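# Lower the held gear onto its shaft

## Task

The gear in the left hand starts just above the tip of a shaft. Slide it onto that shaft until it is fully seated and sits perpendicular to the shaft, with its teeth engaged with the neighbouring gear. Forcing or jamming it with too much push counts as failure.

## Robot and tools

Robot: two arms, left_arm with a left hand (holding the gear) and right_arm with a right hand. Each hand has a thumb and four fingers. Left hand is a mirror of the right.

Frames. Scene frame: origin at table-top height, halfway between the nominal arm bases; +z up, +x out over the table, +y toward left_arm (image sides are unrelated). Real bases: left_arm at (+0.008, +0.406, 0) m, quat_wxyz (+1.000, 0, 0, +0.028); right_arm at (+0.011, -0.374, 0) m, quat_wxyz (+1.000, 0, 0, +0.004). Each arm's reported hand pose, velocities and Hand target are in that arm's own base frame, and its offsets run along its base axes; rotations turn about the Hand target's position. Fixed cameras and the table use the scene frame. Printed poses can be a few cm off.

Hand point: a spot 0.05 m in front of the palm and 0.15 m out from the wrist face. Its +z runs along straight fingers, +y points out of the palm. For the right hand +x points away from the thumb; for the left hand +x points toward the thumb. Fingers extend 0.06-0.07 m past the point. A wrist bracket on the little-finger side can strike things.

The row. Every motion argument is built from rows of 28 numbers, each in [-1, 1], always covering both arms: left_arm dx, dy, dz, rx, ry, rz, then left hand thumb_turn, thumb_bend, index, middle, ring, little, force_limit, speed; then the same 14 for right_arm. dx..rz are offsets (not poses) from the arm's Hand target as it stood when the action or move began; 1.0 = 0.6 m or 180 degrees; rx, ry, rz form a single rotation vector. Repeating an offset moves further. All zeros re-requests the current Hand target. The orientation you command is clipped to 32 degrees from the measured one per step. Hand motor numbers are absolute targets: -1 open (straight / thumb beside palm), +1 closed (curled / thumb opposite fingers). force_limit maps -1 to about 0 N and +1 to 10 N (15 N for the two thumb motors); speed rises from near zero at -1 to full at +0.48 and stays full above. There is no 'unchanged' value: to keep a hand as it is, resend the eight numbers of its last executed row (if none yet, use its hand_measured plus hand_force_limit and hand_speed). Keep the left grip's numbers identical throughout so the gear is not released or squeezed.

Tools.
- execute_actions(actions, cameras): actions is a list of actions; each action is up to 15 rows, one per 1/30 s step, a short table repeating its last row. Every row in an action counts from that action's start pose. Images only if actions is empty or cameras asks.
- move(target, speed, blend, stop_force, zero, blocking, cameras): straight-line path toward one row, or a list of up to 15 rows, all offsets measured from the same starting Hand targets. speed in m/s, 0.002 to 3.6, default 0.25 (turns up to twice that in rad/s), one value or one per target. blend in m rounds corners in a list. stop_force in N, 3 to 120, one value for both arms: ends an arm's path when its wrist sensor feels that much push against the motion; not reliable while the hand turns; omit it when backing away from a contact. zero (only with stop_force, default true) re-zeroes before the move. blocking=false returns early, not allowed with stop_force. Paths do not avoid obstacles; keep away from an arm's own base. Max 10 s per move.
- wait(seconds 0-10, cameras); stop(cameras) brakes a running move.
- zoom_image(camera, region [x0, y0, x1, y1] in pixels, at most 504 by 504) on the newest image of cam_head_left, cam_head_right, cam_high, cam_left_wrist or cam_right_wrist (all 672x504).
- show_instructions(): reference pages. zero_wrist_force(arm: left_arm or right_arm). finished_scene(scene: 1) ends the scene irreversibly.

Results. end_effector_position (m), end_effector_quat_wxyz, velocities in the arm's base frame; Hand target is the last commanded pose, often not fully reached (send the remaining gap as an offset). The move line reports the ending: done (within 3 mm and 2 degrees), off_target, moving, held, fault; limits=paced means a clipped pose, limits=held means steps were withheld. hand_measured, hand_stopped_by (moving, target, force, stalled, fault) and hand_load_n list six values in motor order; a dropped grip shows as hand_load_n near 0. Wrist force and torque are in end-effector axes, zeroed at scene start (held gear reads zero); a third line shows the peak since the last shown. Joint velocities may read 'within noise'. execute_actions results also list positions at some steps.

Cautions. Arms are stiff: a target even slightly past a firm contact, or about 150 N net force, or a joint torque limit (142 N m big joints, 26.6 N m wrist joints) causes a 10 s fault stop. For the gear, descend slowly in small steps with a low stop_force, watching wrist force and cameras, and back off rather than jam if it binds; align rotation so teeth mesh. Keep the arms from touching each other. Don't drop the gear or let anything leave the table. Motors heat under load or strain: 70 °C gives a MOTOR HOT line, 85 °C locks the arm 30-60 s. Robot time keeps running while you think.

Each tool is called after "Call:" by a JSON object that holds its "name" and its "arguments", one argument or row to a line.

Reference images:

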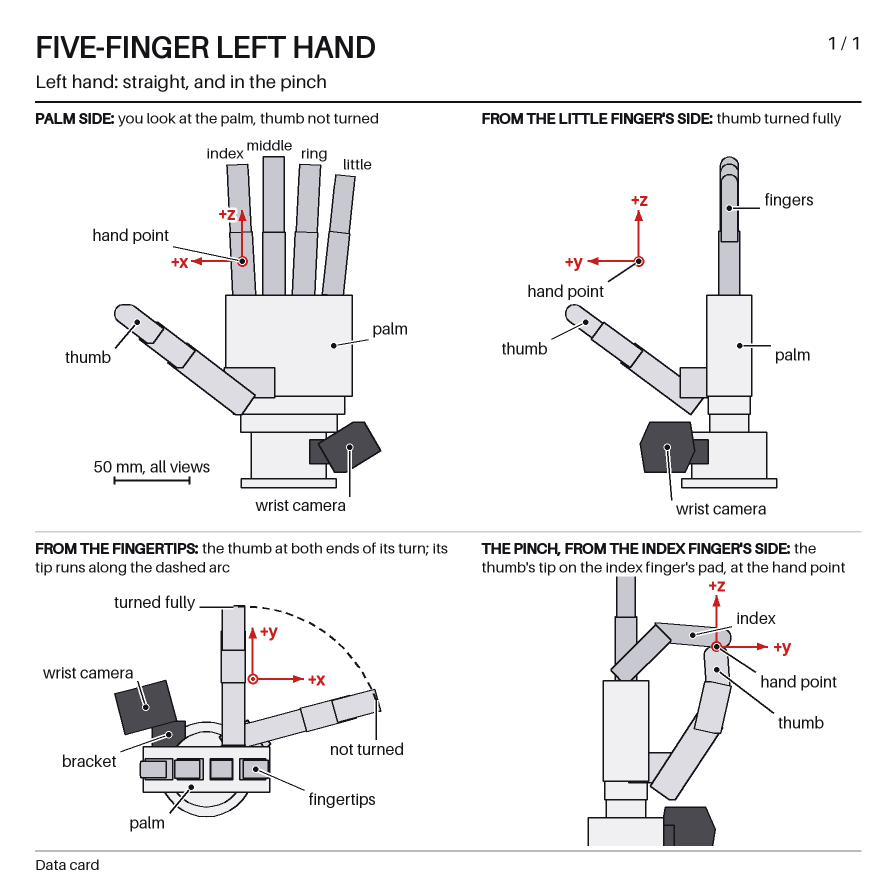

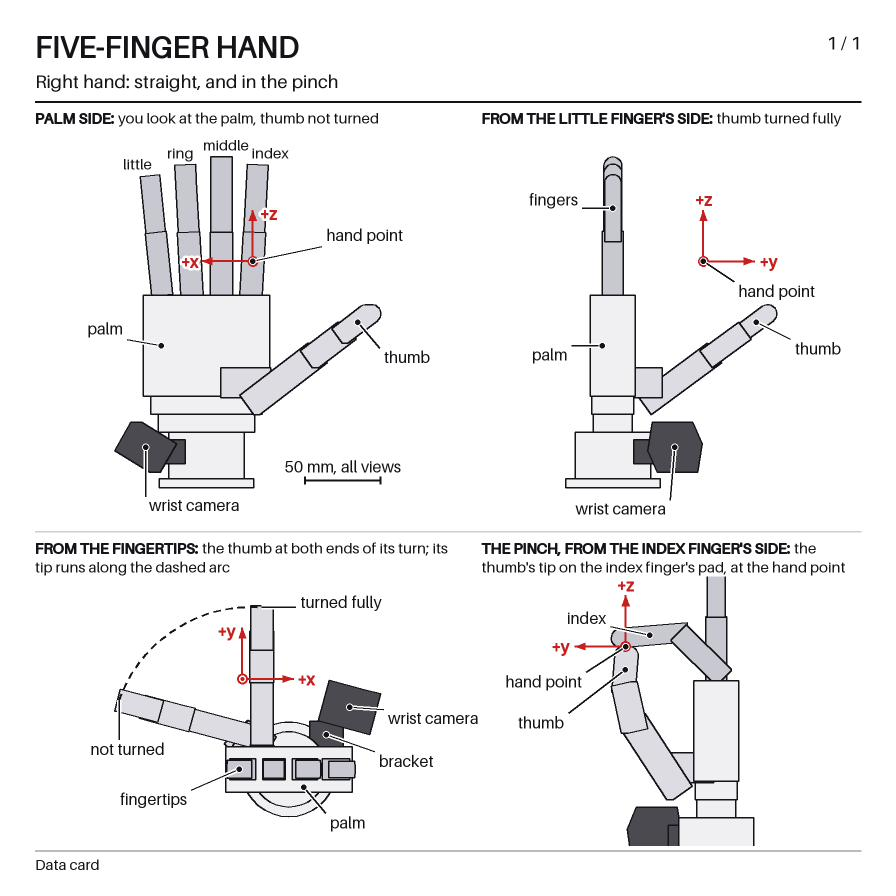

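## Session

Call:
{"name": "execute_actions", "arguments": {
  "actions": []
}}

Scene clock: 0.00 s.
left_arm: end_effector_position=(+0.3961, -0.2272, +0.1646) hand_measured=(+0.922, -0.032, -0.040, -0.048, +1.000, +1.000) hand_load_n=(+0.0, +2.5, +13.0, +10.0, +0.0, +0.0) hand_stopped_by=(target, target, force, force, target, target) hand_force_limit=1.00 hand_speed=-0.90 end_effector_quat_wxyz=(-0.571, +0.787, -0.186, +0.144) | right_arm: end_effector_position=(+0.2703, +0.1221, +0.2094) hand_measured=(-1.000, -1.000, -1.000, -1.000, -1.000, -1.000) hand_load_n=(+0.0, +0.0, +0.0, +0.0, +0.0, +0.0) hand_stopped_by=(target, target, target, target, target, target) hand_force_limit=0.00 hand_speed=-0.80 end_effector_quat_wxyz=(+0.000, +0.000, +1.000, +0.000)
Joint positions: left_arm=[2.427 -1.729 -2.026 -1.583 -3.53 -2.248] | right_arm=[-0.316 -1.723 2.042 1.252 1.571 -1.887]
Joint velocities: within noise
Joint torques (N m): no reading
Motor temperatures (°C): left_arm=[36 35 35 36 38 42] | right_arm=[29 33 31 40 41 39]
Wrist force (N): no reading
Wrist torque (N m): no reading
Wrist force, peak (N): no reading
Hand target: left_arm +0.3961, -0.2272, +0.1646; -0.571, +0.787, -0.186, +0.144 | right_arm +0.2703, +0.1221, +0.2094; +0.000, +0.000, +1.000, +0.000

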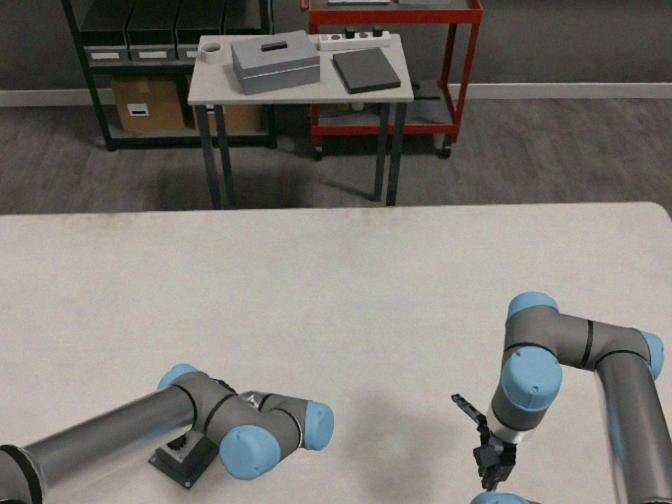

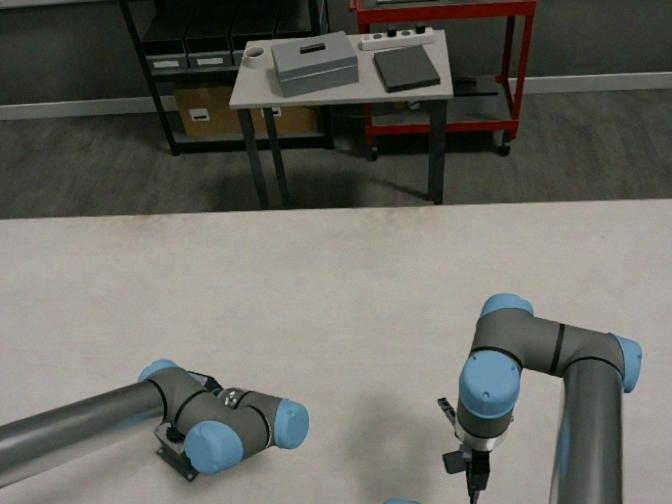

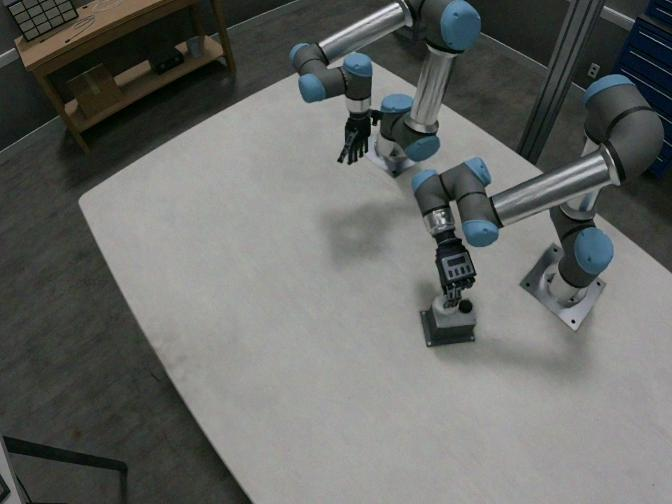

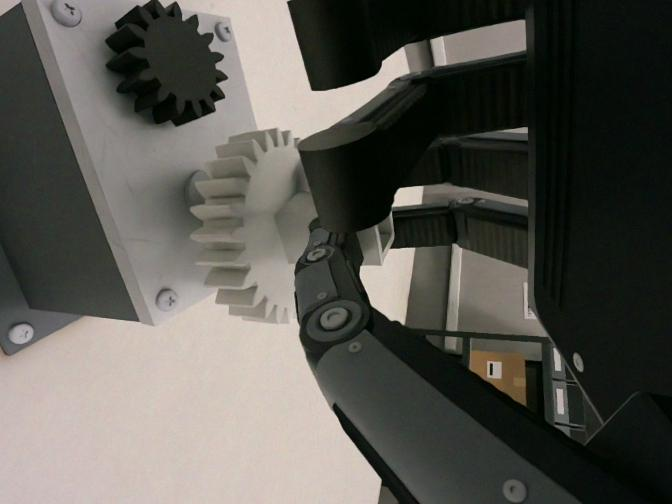

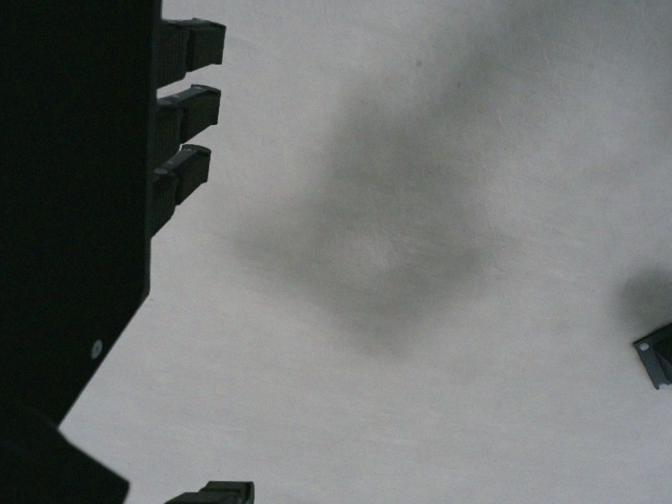

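Call:
{"name": "zoom_image", "arguments": {
  "camera": "cam_left_wrist",
  "region": [0, 0, 440, 340]
}}

Call:
{"name": "zoom_image", "arguments": {
  "camera": "cam_high",
  "region": [390, 220, 510, 360]
}}

Call:
{"name": "zoom_image", "arguments": {
  "camera": "cam_head_left",
  "region": [130, 350, 350, 504]
}}

Call:
{"name": "zoom_image", "arguments": {
  "camera": "cam_head_right",
  "region": [120, 350, 330, 504]
}}

Scaled by 1.145 from the camera's 672x504 image, which has a finer 960x720 frame.

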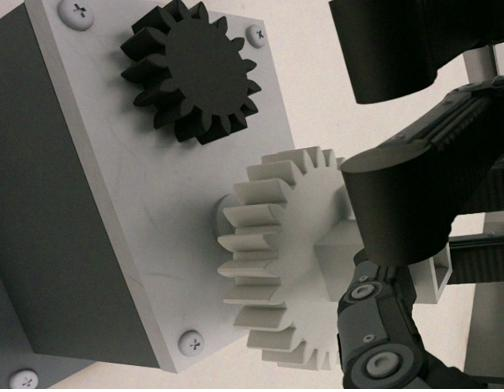

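Scaled by 3.600 from the camera's 672x504 image, which has a finer 960x720 frame.

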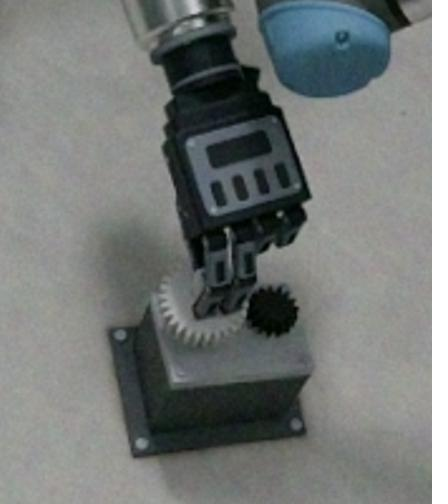

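Scaled by 2.291 from the camera's 672x504 image, which has a finer 960x720 frame.

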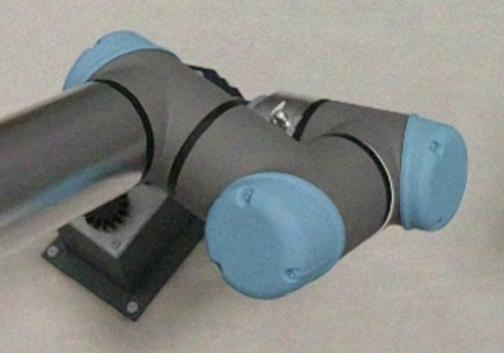

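Scaled by 2.400 from the camera's 672x504 image, which has a finer 960x720 frame.

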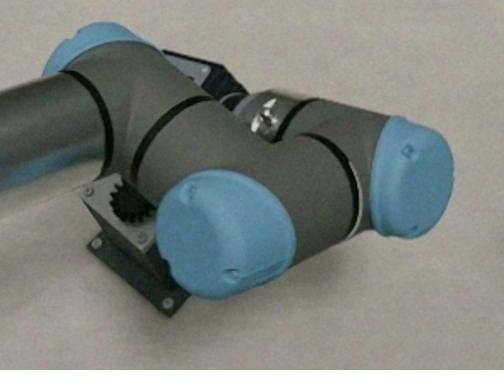

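Call:
{"name": "zoom_image", "arguments": {
  "camera": "cam_left_wrist",
  "region": [160, 110, 320, 230]
}}

Call:
{"name": "zoom_image", "arguments": {
  "camera": "cam_left_wrist",
  "region": [0, 0, 260, 195]
}}

Call:
{"name": "zoom_image", "arguments": {
  "camera": "cam_left_wrist",
  "region": [0, 150, 420, 465]
}}

Scaled by 3.150 from the camera's 672x504 image, which has a finer 960x720 frame.

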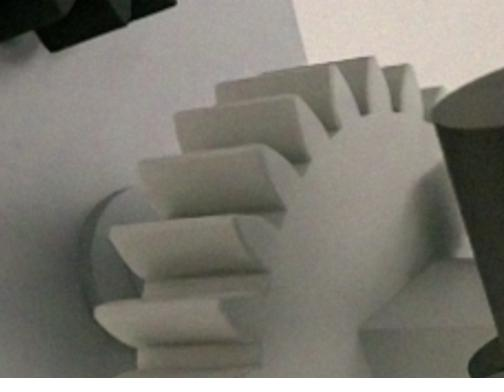

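Scaled by 1.938 from the camera's 672x504 image, which has a finer 960x720 frame.

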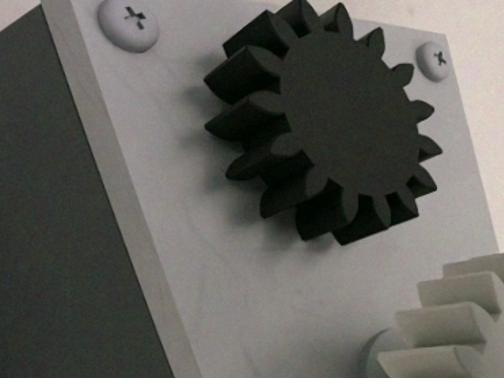

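Scaled by 1.200 from the camera's 672x504 image, which has a finer 960x720 frame.

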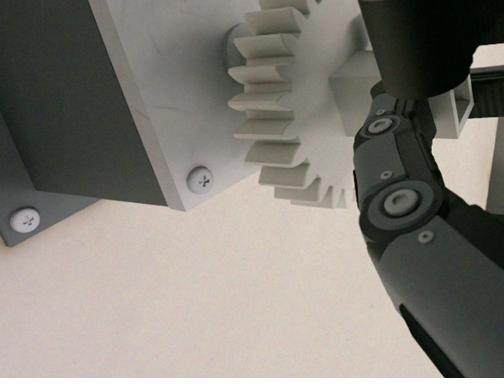

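Call:
{"name": "move", "arguments": {
  "target": [0,0,0.0833,0,0,0,0.922,-0.032,-0.040,-0.048,1,1,1,-0.9,0,0,0,0,0,0,-1,-1,-1,-1,-1,-1,0,-0.8],
  "speed": 0.1,
  "cameras": ["cam_left_wrist","cam_high","cam_head_left","cam_head_right"]
}}

Scene clock: 100.53 s.
left_arm: end_effector_position=(+0.3961, -0.2272, +0.2145) hand_measured=(+0.922, -0.032, -0.042, -0.048, +1.000, +1.000) hand_load_n=(+0.0, +2.5, +12.0, +10.0, +0.0, +0.0) hand_stopped_by=(target, target, force, force, target, target) hand_force_limit=1.00 hand_speed=-0.90 end_effector_quat_wxyz=(-0.571, +0.787, -0.186, +0.144) | right_arm: end_effector_position=(+0.2703, +0.1221, +0.2094) hand_measured=(-1.000, -1.000, -1.000, -1.000, -1.000, -1.000) hand_load_n=(+0.0, +0.0, +0.0, +0.0, +0.0, +0.0) hand_stopped_by=(target, target, target, target, target, target) hand_force_limit=0.00 hand_speed=-0.80 end_effector_quat_wxyz=(+0.000, +0.000, +1.000, +0.000)
Joint positions: left_arm=[2.427 -1.662 -1.954 -1.721 -3.53 -2.248] | right_arm=[-0.316 -1.723 2.042 1.252 1.571 -1.887]
Joint torques (N m): left_arm=[-14.24 37.35 25.46 0.38 -0.24 -2.26] | right_arm=[0.7 -12.65 -15.48 2.43 -0.08 0.44]
Wrist force (N): left_arm=[0.0 0.2 -0.3] | right_arm=[-0.3 -0.1 0.0]
Wrist torque (N m): left_arm=[0.05 -0.02 0.00] | right_arm=[-0.01 0.04 -0.02]
Wrist force, peak (N): left_arm=[-0.1 0.8 0.1] | right_arm=[-0.4 0.3 -0.2]
Hand target: left_arm +0.3961, -0.2272, +0.2146; -0.571, +0.787, -0.186, +0.144 | right_arm +0.2703, +0.1221, +0.2094; +0.000, +0.000, +1.000, +0.000
Off the commanded pose: left_arm 0.000 m, 0 deg | right_arm 0.000 m, 0 deg.
move: done
camera_calibration:
cam_left_wrist: T_world_to_cam=[[0.364066, 0.217257, 0.90568, -0.285534], [0.531495, -0.846997, -0.0104713, -0.395028], [0.764833, 0.485176, -0.423833, 0.00860788], [0, 0, 0, 1]] pos_world=[0.307325, -0.27673, 0.258114]
Images, in order (width x height): cam_head_left 672x504, cam_head_right 672x504, cam_high 672x504, cam_left_wrist 672x504.

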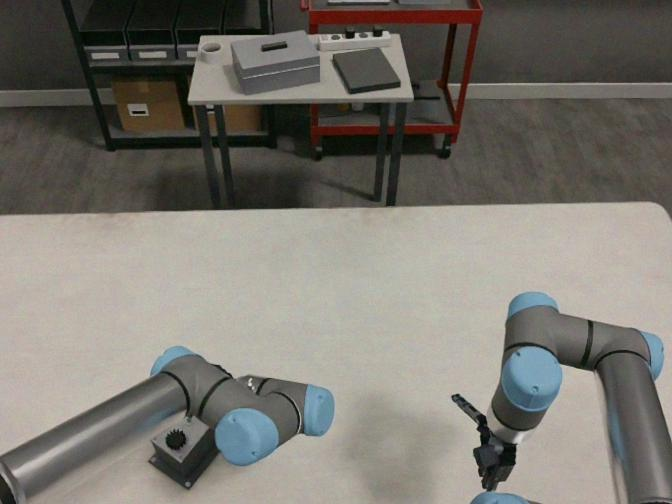

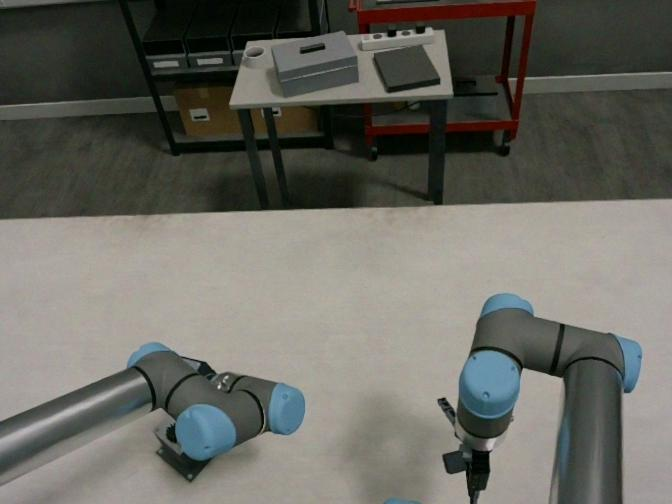

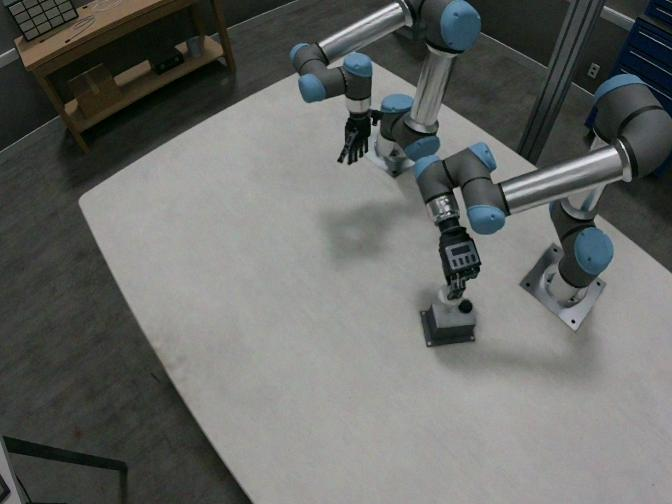

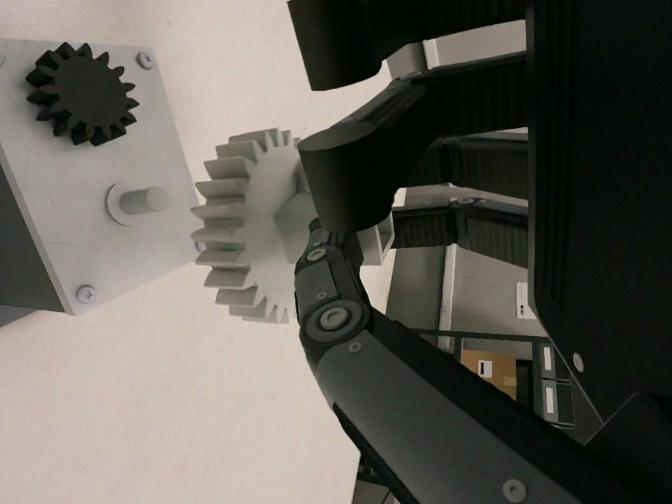

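Call:
{"name": "zoom_image", "arguments": {
  "camera": "cam_left_wrist",
  "region": [90, 150, 210, 250]
}}

Call:
{"name": "zoom_image", "arguments": {
  "camera": "cam_left_wrist",
  "region": [0, 20, 210, 320]
}}

Call:
{"name": "zoom_image", "arguments": {
  "camera": "cam_left_wrist",
  "region": [180, 110, 420, 340]
}}

Call:
{"name": "zoom_image", "arguments": {
  "camera": "cam_high",
  "region": [410, 260, 490, 360]
}}

Scaled by 4.200 from the camera's 672x504 image, which has a finer 960x720 frame.

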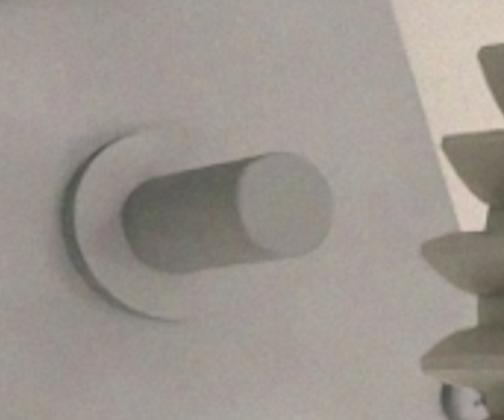

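Scaled by 1.680 from the camera's 672x504 image, which has a finer 960x720 frame.

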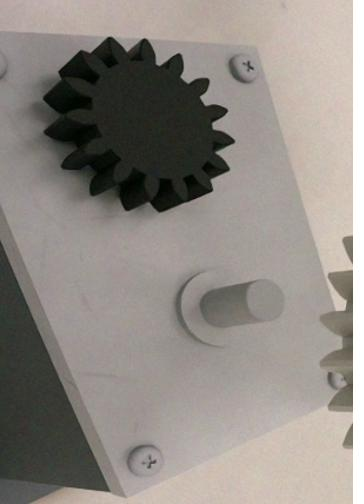

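Scaled by 2.100 from the camera's 672x504 image, which has a finer 960x720 frame.

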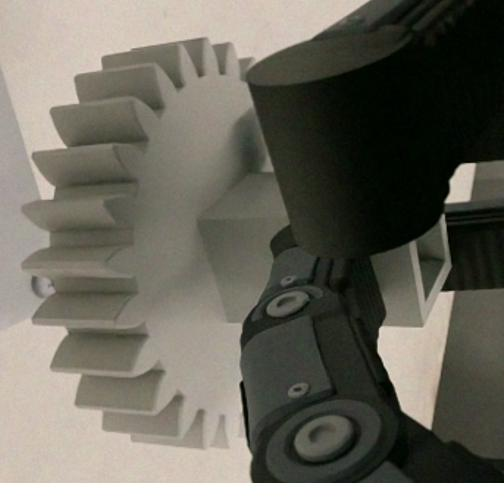

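Scaled by 5.040 from the camera's 672x504 image, which has a finer 960x720 frame.

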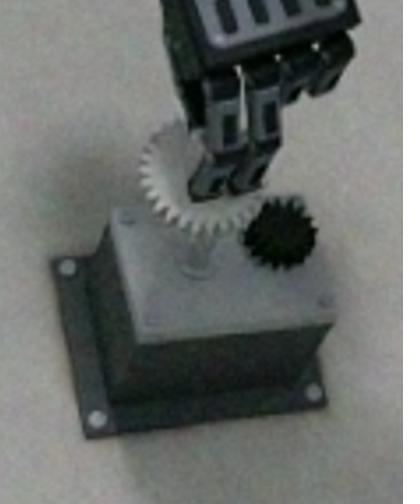

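Call:
{"name": "move", "arguments": {
  "target": [
    [0,0,0,0,0,0,0.922,-0.032,-0.040,-0.048,1,1,1,-0.9,0.333,0.167,0.15,0.1096,0.2627,-0.0838,-1,-1,-1,-1,-1,-1,0,-0.8],
    [0,0,0,0,0,0,0.922,-0.032,-0.040,-0.048,1,1,1,-0.9,0.415,0.527,0.05,0.2193,0.5254,-0.1676,-1,-1,-1,-1,-1,-1,0,-0.8]
  ],
  "speed": 0.3,
  "blend": [0.05,0],
  "cameras": ["cam_high","cam_left_wrist","cam_right_wrist"]
}}

Scene clock: 289.00 s.
left_arm: end_effector_position=(+0.3961, -0.2272, +0.2146) hand_measured=(+0.922, -0.032, -0.042, -0.048, +1.000, +1.000) hand_load_n=(+0.0, +2.5, +11.5, +10.0, -0.5, +0.5) hand_stopped_by=(target, target, force, force, target, target) hand_force_limit=1.00 hand_speed=-0.90 end_effector_quat_wxyz=(-0.571, +0.787, -0.186, +0.144) | right_arm: end_effector_position=(+0.5193, +0.4383, +0.2394) hand_measured=(-1.000, -1.000, -1.000, -1.000, -1.000, -1.000) hand_load_n=(+0.0, +0.0, +0.0, +0.0, +0.0, +0.0) hand_stopped_by=(target, target, target, target, target, target) hand_force_limit=0.00 hand_speed=-0.80 end_effector_quat_wxyz=(+0.711, -0.227, -0.596, -0.297)
Joint positions: left_arm=[2.427 -1.662 -1.954 -1.722 -3.53 -2.248] | right_arm=[0.131 -0.555 1.283 2.706 0.703 -1.829]
Joint torques (N m): left_arm=[-14.88 13.88 25.59 0.45 -0.07 -2.23] | right_arm=[11.15 -48.65 -5.71 1.45 -1.11 -1.69]
Wrist force (N): left_arm=[0.2 0.3 -0.3] | right_arm=[1.8 0.0 0.0]
Wrist torque (N m): left_arm=[0.07 -0.06 0.00] | right_arm=[0.02 -0.29 0.18]
Wrist force, peak (N): left_arm=[0.1 0.5 -0.3] | right_arm=[1.8 -0.6 -1.0]
Hand target: left_arm +0.3961, -0.2272, +0.2146; -0.571, +0.787, -0.186, +0.144 | right_arm +0.5193, +0.4383, +0.2394; +0.711, -0.227, -0.596, -0.297
Off the commanded pose: left_arm 0.000 m, 0 deg | right_arm 0.000 m, 0 deg.
move: done
camera_calibration:
cam_left_wrist: T_world_to_cam=[[0.363996, 0.217214, 0.905718, -0.285513], [0.531496, -0.846996, -0.0104701, -0.395113], [0.764866, 0.485196, -0.423751, 0.00863063], [0, 0, 0, 1]] pos_world=[0.307325, -0.27683, 0.258114]
cam_right_wrist: T_world_to_cam=[[0.70386, 0.649897, 0.286732, -0.719008], [0.415074, -0.0487201, -0.908482, 0.0275791], [-0.57645, 0.758459, -0.304047, 0.151939], [0, 0, 0, 1]] pos_world=[0.582219, 0.353386, 0.277414]
Images, in order (width x height): cam_high 672x504, cam_left_wrist 672x504, cam_right_wrist 672x504.

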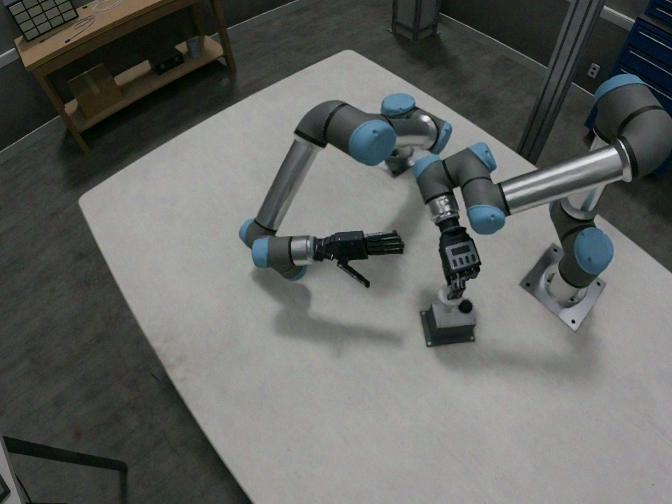

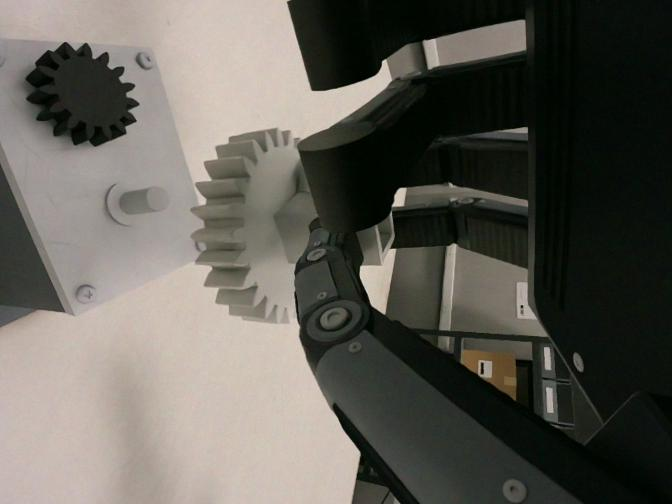

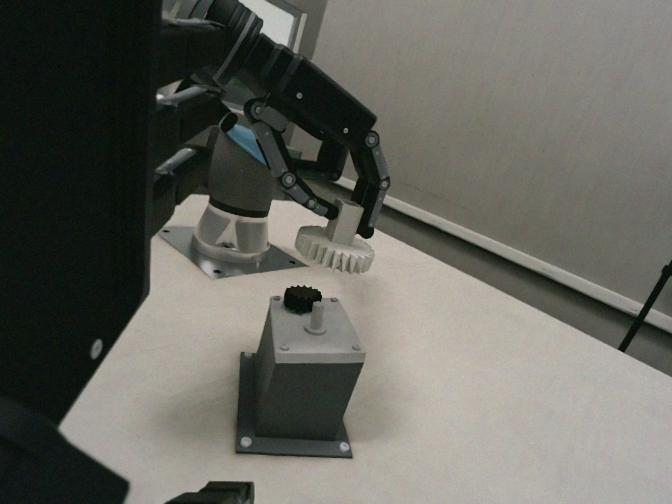

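Call:
{"name": "zoom_image", "arguments": {
  "camera": "cam_right_wrist",
  "region": [260, 190, 400, 370]
}}

Call:
{"name": "zoom_image", "arguments": {
  "camera": "cam_right_wrist",
  "region": [280, 180, 390, 280]
}}

Call:
{"name": "zoom_image", "arguments": {
  "camera": "cam_right_wrist",
  "region": [225, 270, 385, 470]
}}

Scaled by 2.800 from the camera's 672x504 image, which has a finer 960x720 frame.

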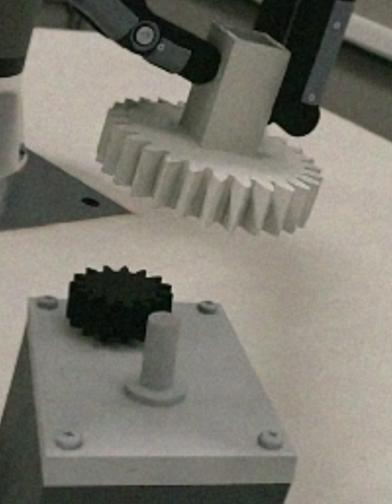

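Scaled by 4.582 from the camera's 672x504 image, which has a finer 960x720 frame.

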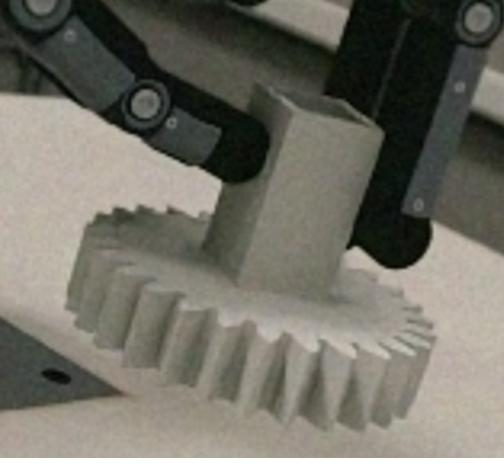

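Scaled by 2.520 from the camera's 672x504 image, which has a finer 960x720 frame.

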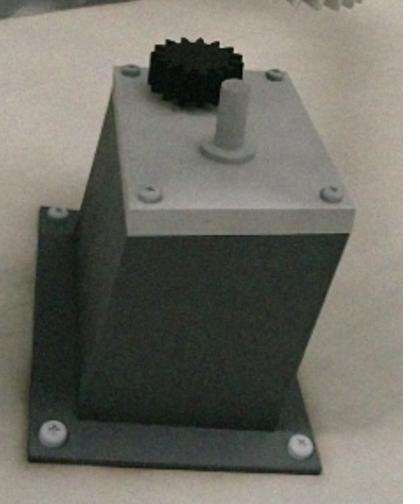

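Call:
{"name": "zoom_image", "arguments": {
  "camera": "cam_right_wrist",
  "region": [290, 215, 380, 280]
}}

Call:
{"name": "zoom_image", "arguments": {
  "camera": "cam_right_wrist",
  "region": [270, 280, 370, 370]
}}

Call:
{"name": "zoom_image", "arguments": {
  "camera": "cam_left_wrist",
  "region": [180, 115, 310, 225]
}}

Call:
{"name": "zoom_image", "arguments": {
  "camera": "cam_left_wrist",
  "region": [180, 225, 310, 335]
}}

Scaled by 5.600 from the camera's 672x504 image, which has a finer 960x720 frame.

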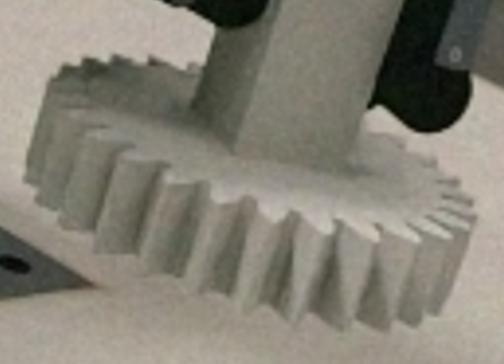

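Scaled by 5.040 from the camera's 672x504 image, which has a finer 960x720 frame.

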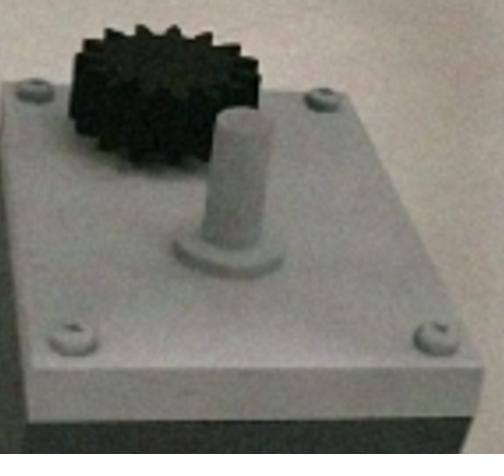

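Scaled by 3.877 from the camera's 672x504 image, which has a finer 960x720 frame.

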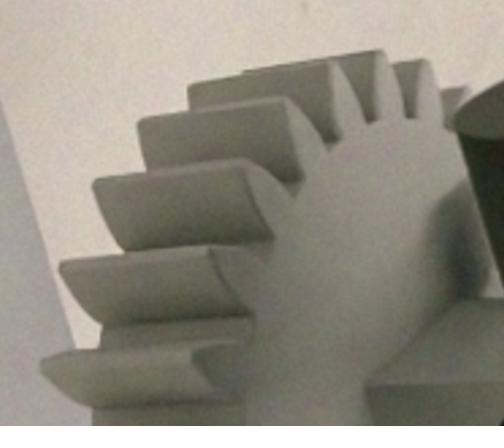

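Scaled by 3.877 from the camera's 672x504 image, which has a finer 960x720 frame.

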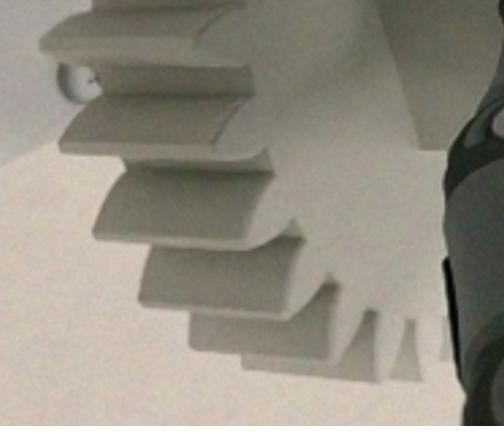

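Call:
{"name": "move", "arguments": {
  "target": [-0.0265,0.0112,-0.0717,0.0304,-0.0527,-0.0016,0.922,-0.032,-0.040,-0.048,1,1,1,-0.9,0,0,0,0,0,0,-1,-1,-1,-1,-1,-1,0,-0.8],
  "speed": 0.1,
  "stop_force": 12,
  "cameras": ["cam_left_wrist","cam_right_wrist"]
}}

Call:
{"name": "zoom_image", "arguments": {
  "camera": "cam_right_wrist",
  "region": [270, 240, 390, 360]
}}

Call:
{"name": "zoom_image", "arguments": {
  "camera": "cam_left_wrist",
  "region": [60, 60, 320, 340]
}}

Scene clock: 689.93 s.
left_arm: end_effector_position=(+0.3802, -0.2205, +0.1715) hand_measured=(+0.922, -0.032, -0.042, -0.048, +1.000, +1.000) hand_load_n=(+0.0, +2.5, +11.5, +10.0, +0.0, +0.0) hand_stopped_by=(target, target, force, force, target, target) hand_force_limit=1.00 hand_speed=-0.90 end_effector_quat_wxyz=(-0.621, +0.744, -0.147, +0.201) | right_arm: end_effector_position=(+0.5193, +0.4383, +0.2394) hand_measured=(-1.000, -1.000, -1.000, -1.000, -1.000, -1.000) hand_load_n=(+0.0, +0.5, +0.0, +0.0, +0.0, +0.0) hand_stopped_by=(target, target, target, target, target, target) hand_force_limit=0.00 hand_speed=-0.80 end_effector_quat_wxyz=(+0.711, -0.227, -0.596, -0.297)
Joint positions: left_arm=[2.369 -1.769 -1.994 -1.996 -3.445 -2.756] | right_arm=[0.131 -0.555 1.283 2.707 0.703 -1.829]
Joint torques (N m): left_arm=[-14.83 13.4 24.14 -0.53 -0.61 -2.2] | right_arm=[12.13 -47.34 -6.21 1.73 -0.58 -1.47]
Wrist force (N): left_arm=[0.5 -0.3 -0.1] | right_arm=[1.8 -0.2 -0.2]
Wrist torque (N m): left_arm=[-0.12 -0.14 0.04] | right_arm=[0.00 -0.28 0.17]
Wrist force, peak (N): left_arm=[0.8 -0.4 -0.4] | right_arm=[2.1 -0.1 -0.2]
Hand target: left_arm +0.3802, -0.2205, +0.1715; -0.621, +0.744, -0.147, +0.201 | right_arm +0.5193, +0.4383, +0.2394; +0.711, -0.227, -0.596, -0.297
Off the commanded pose: left_arm 0.000 m, 0 deg | right_arm 0.000 m, 0 deg.
move: done
camera_calibration:
cam_left_wrist: T_world_to_cam=[[0.209165, 0.125955, 0.969735, -0.21445], [0.528429, -0.848969, -0.00370986, -0.381744], [0.822808, 0.513212, -0.244133, -0.0473525], [0, 0, 0, 1]] pos_world=[0.285542, -0.272776, 0.194983]
cam_right_wrist: T_world_to_cam=[[0.703918, 0.649806, 0.286796, -0.719028], [0.414988, -0.048559, -0.90853, 0.0275855], [-0.576442, 0.758548, -0.303843, 0.151846], [0, 0, 0, 1]] pos_world=[0.582219, 0.353385, 0.277414]
Images, in order (width x height): cam_left_wrist 672x504, cam_right_wrist 672x504.

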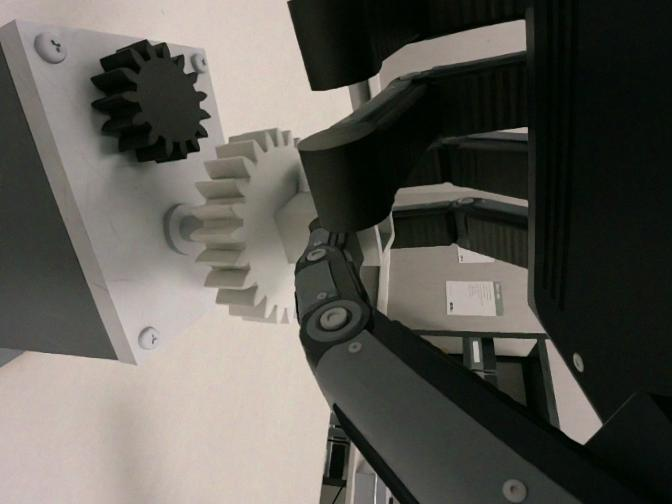

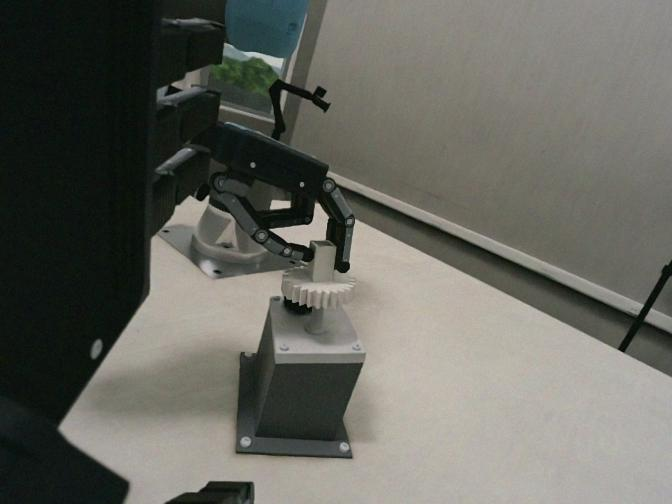

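Scaled by 4.200 from the camera's 672x504 image, which has a finer 960x720 frame.

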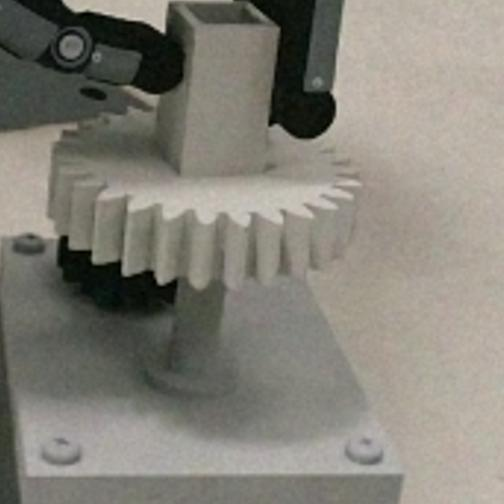

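Scaled by 1.800 from the camera's 672x504 image, which has a finer 960x720 frame.

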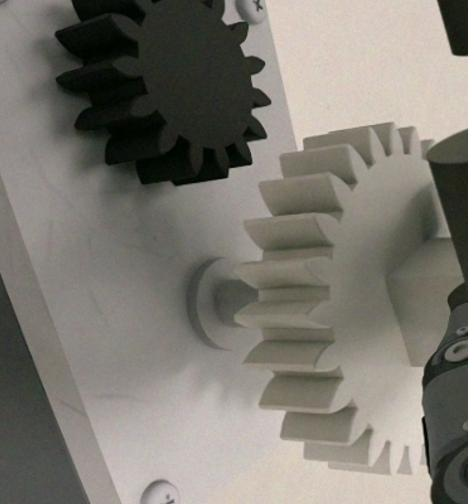

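Call:
{"name": "zoom_image", "arguments": {
  "camera": "cam_right_wrist",
  "region": [276, 262, 362, 314]
}}

Call:
{"name": "zoom_image", "arguments": {
  "camera": "cam_right_wrist",
  "region": [294, 296, 340, 342]
}}

Call:
{"name": "zoom_image", "arguments": {
  "camera": "cam_left_wrist",
  "region": [155, 175, 265, 285]
}}

Scaled by 5.860 from the camera's 672x504 image, which has a finer 960x720 frame.

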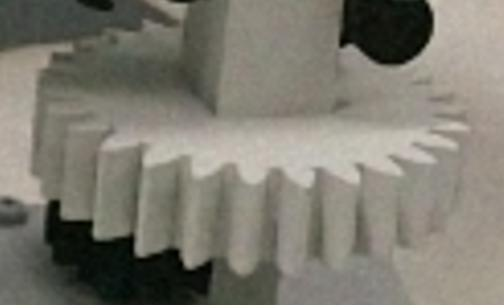

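Scaled by 10.957 from the camera's 672x504 image, which has a finer 960x720 frame.

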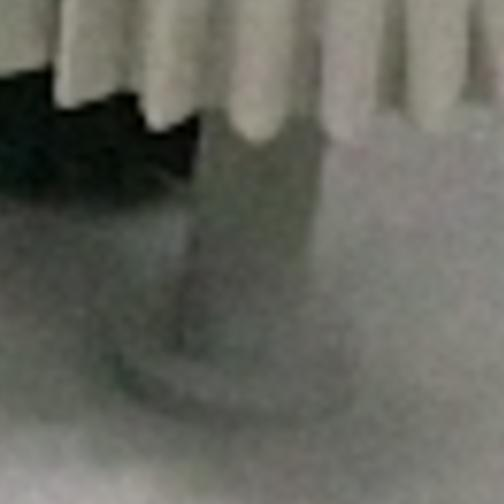

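Scaled by 4.582 from the camera's 672x504 image, which has a finer 960x720 frame.

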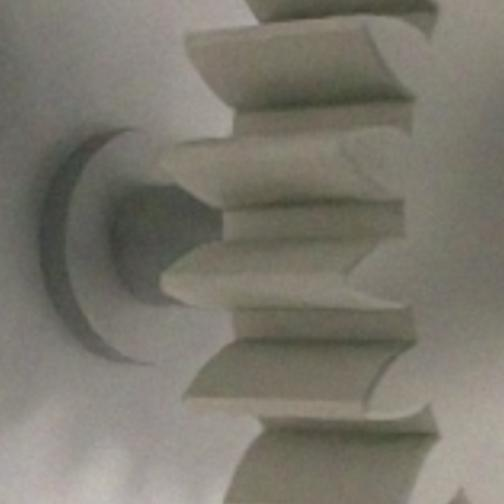

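Call:
{"name": "move", "arguments": {
  "target": [0.0022,0.0020,0.0008,-0.0034,0.0050,-0.0019,0.922,-0.032,-0.040,-0.048,1,1,1,-0.9,0,0,0,0,0,0,-1,-1,-1,-1,-1,-1,0,-0.8],
  "speed": 0.05,
  "cameras": ["cam_left_wrist","cam_right_wrist"]
}}

Call:
{"name": "zoom_image", "arguments": {
  "camera": "cam_right_wrist",
  "region": [276, 236, 366, 346]
}}

Call:
{"name": "zoom_image", "arguments": {
  "camera": "cam_left_wrist",
  "region": [155, 115, 315, 335]
}}

Scene clock: 780.90 s.
left_arm: end_effector_position=(+0.3815, -0.2193, +0.1720) hand_measured=(+0.922, -0.032, -0.042, -0.048, +1.000, +1.000) hand_load_n=(+0.0, +2.0, +11.5, +10.5, +0.0, +0.0) hand_stopped_by=(target, target, force, force, target, target) hand_force_limit=1.00 hand_speed=-0.90 end_effector_quat_wxyz=(-0.615, +0.748, -0.153, +0.198) | right_arm: end_effector_position=(+0.5193, +0.4383, +0.2394) hand_measured=(-1.000, -1.000, -1.000, -1.000, -1.000, -1.000) hand_load_n=(+0.0, +0.0, +0.0, +0.0, +0.0, +0.0) hand_stopped_by=(target, target, target, target, target, target) hand_force_limit=0.00 hand_speed=-0.80 end_effector_quat_wxyz=(+0.711, -0.227, -0.596, -0.297)
Joint positions: left_arm=[2.377 -1.751 -2.013 -1.927 -3.443 -2.68] | right_arm=[0.131 -0.555 1.283 2.707 0.703 -1.829]
Joint torques (N m): left_arm=[15.21 38.16 9.26 2.28 2.08 2.07] | right_arm=[10.06 -48.6 -8.54 1.4 0.02 -1.78]
Wrist force (N): left_arm=[0.3 -0.3 -0.5] | right_arm=[1.9 -0.2 -0.1]
Wrist torque (N m): left_arm=[-0.06 -0.12 -0.11] | right_arm=[0.01 -0.29 0.18]
Wrist force, peak (N): left_arm=[0.4 -0.6 -0.6] | right_arm=[2.1 -0.3 -0.4]
Hand target: left_arm +0.3815, -0.2193, +0.1720; -0.615, +0.748, -0.153, +0.198 | right_arm +0.5193, +0.4383, +0.2394; +0.711, -0.227, -0.596, -0.297
Off the commanded pose: left_arm 0.000 m, 0 deg | right_arm 0.000 m, 0 deg.
move: done
camera_calibration:
cam_left_wrist: T_world_to_cam=[[0.225032, 0.134798, 0.964982, -0.218687], [0.523415, -0.852073, -0.00303348, -0.380327], [0.821826, 0.505768, -0.262298, -0.0470488], [0, 0, 0, 1]] pos_world=[0.286946, -0.270792, 0.197535]
cam_right_wrist: T_world_to_cam=[[0.703918, 0.649806, 0.286796, -0.719028], [0.414988, -0.048559, -0.90853, 0.0275855], [-0.576442, 0.758548, -0.303843, 0.151846], [0, 0, 0, 1]] pos_world=[0.582219, 0.353385, 0.277414]
Images, in order (width x height): cam_left_wrist 672x504, cam_right_wrist 672x504.

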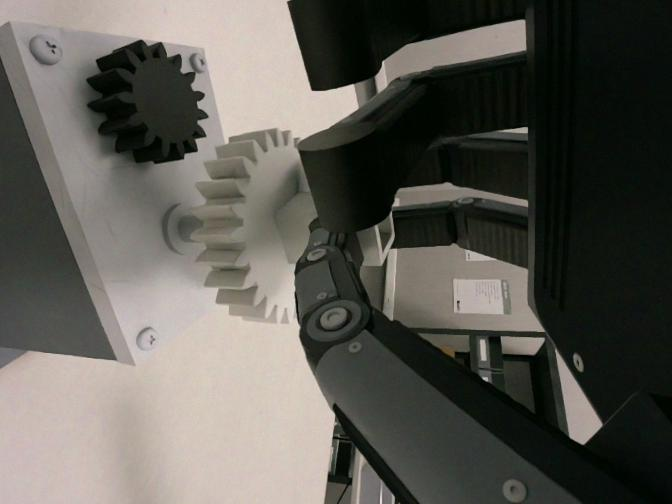

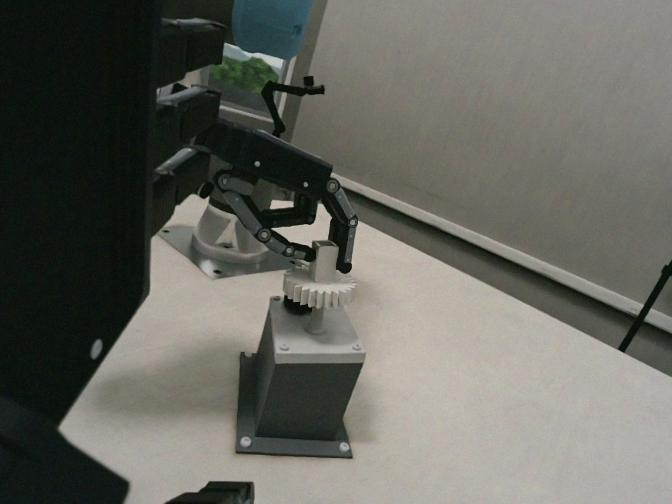

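Scaled by 4.582 from the camera's 672x504 image, which has a finer 960x720 frame.

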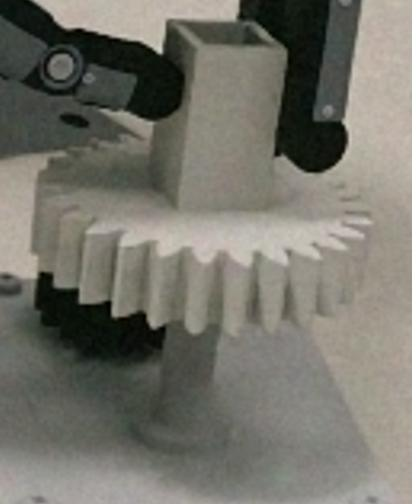

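Scaled by 2.291 from the camera's 672x504 image, which has a finer 960x720 frame.

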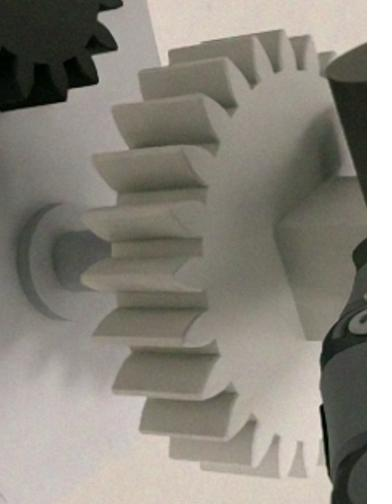

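Call:
{"name": "zoom_image", "arguments": {
  "camera": "cam_left_wrist",
  "region": [157, 195, 217, 265]
}}

Scaled by 7.200 from the camera's 672x504 image, which has a finer 960x720 frame.

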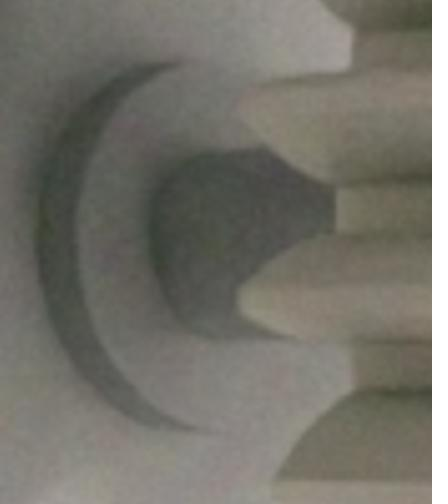

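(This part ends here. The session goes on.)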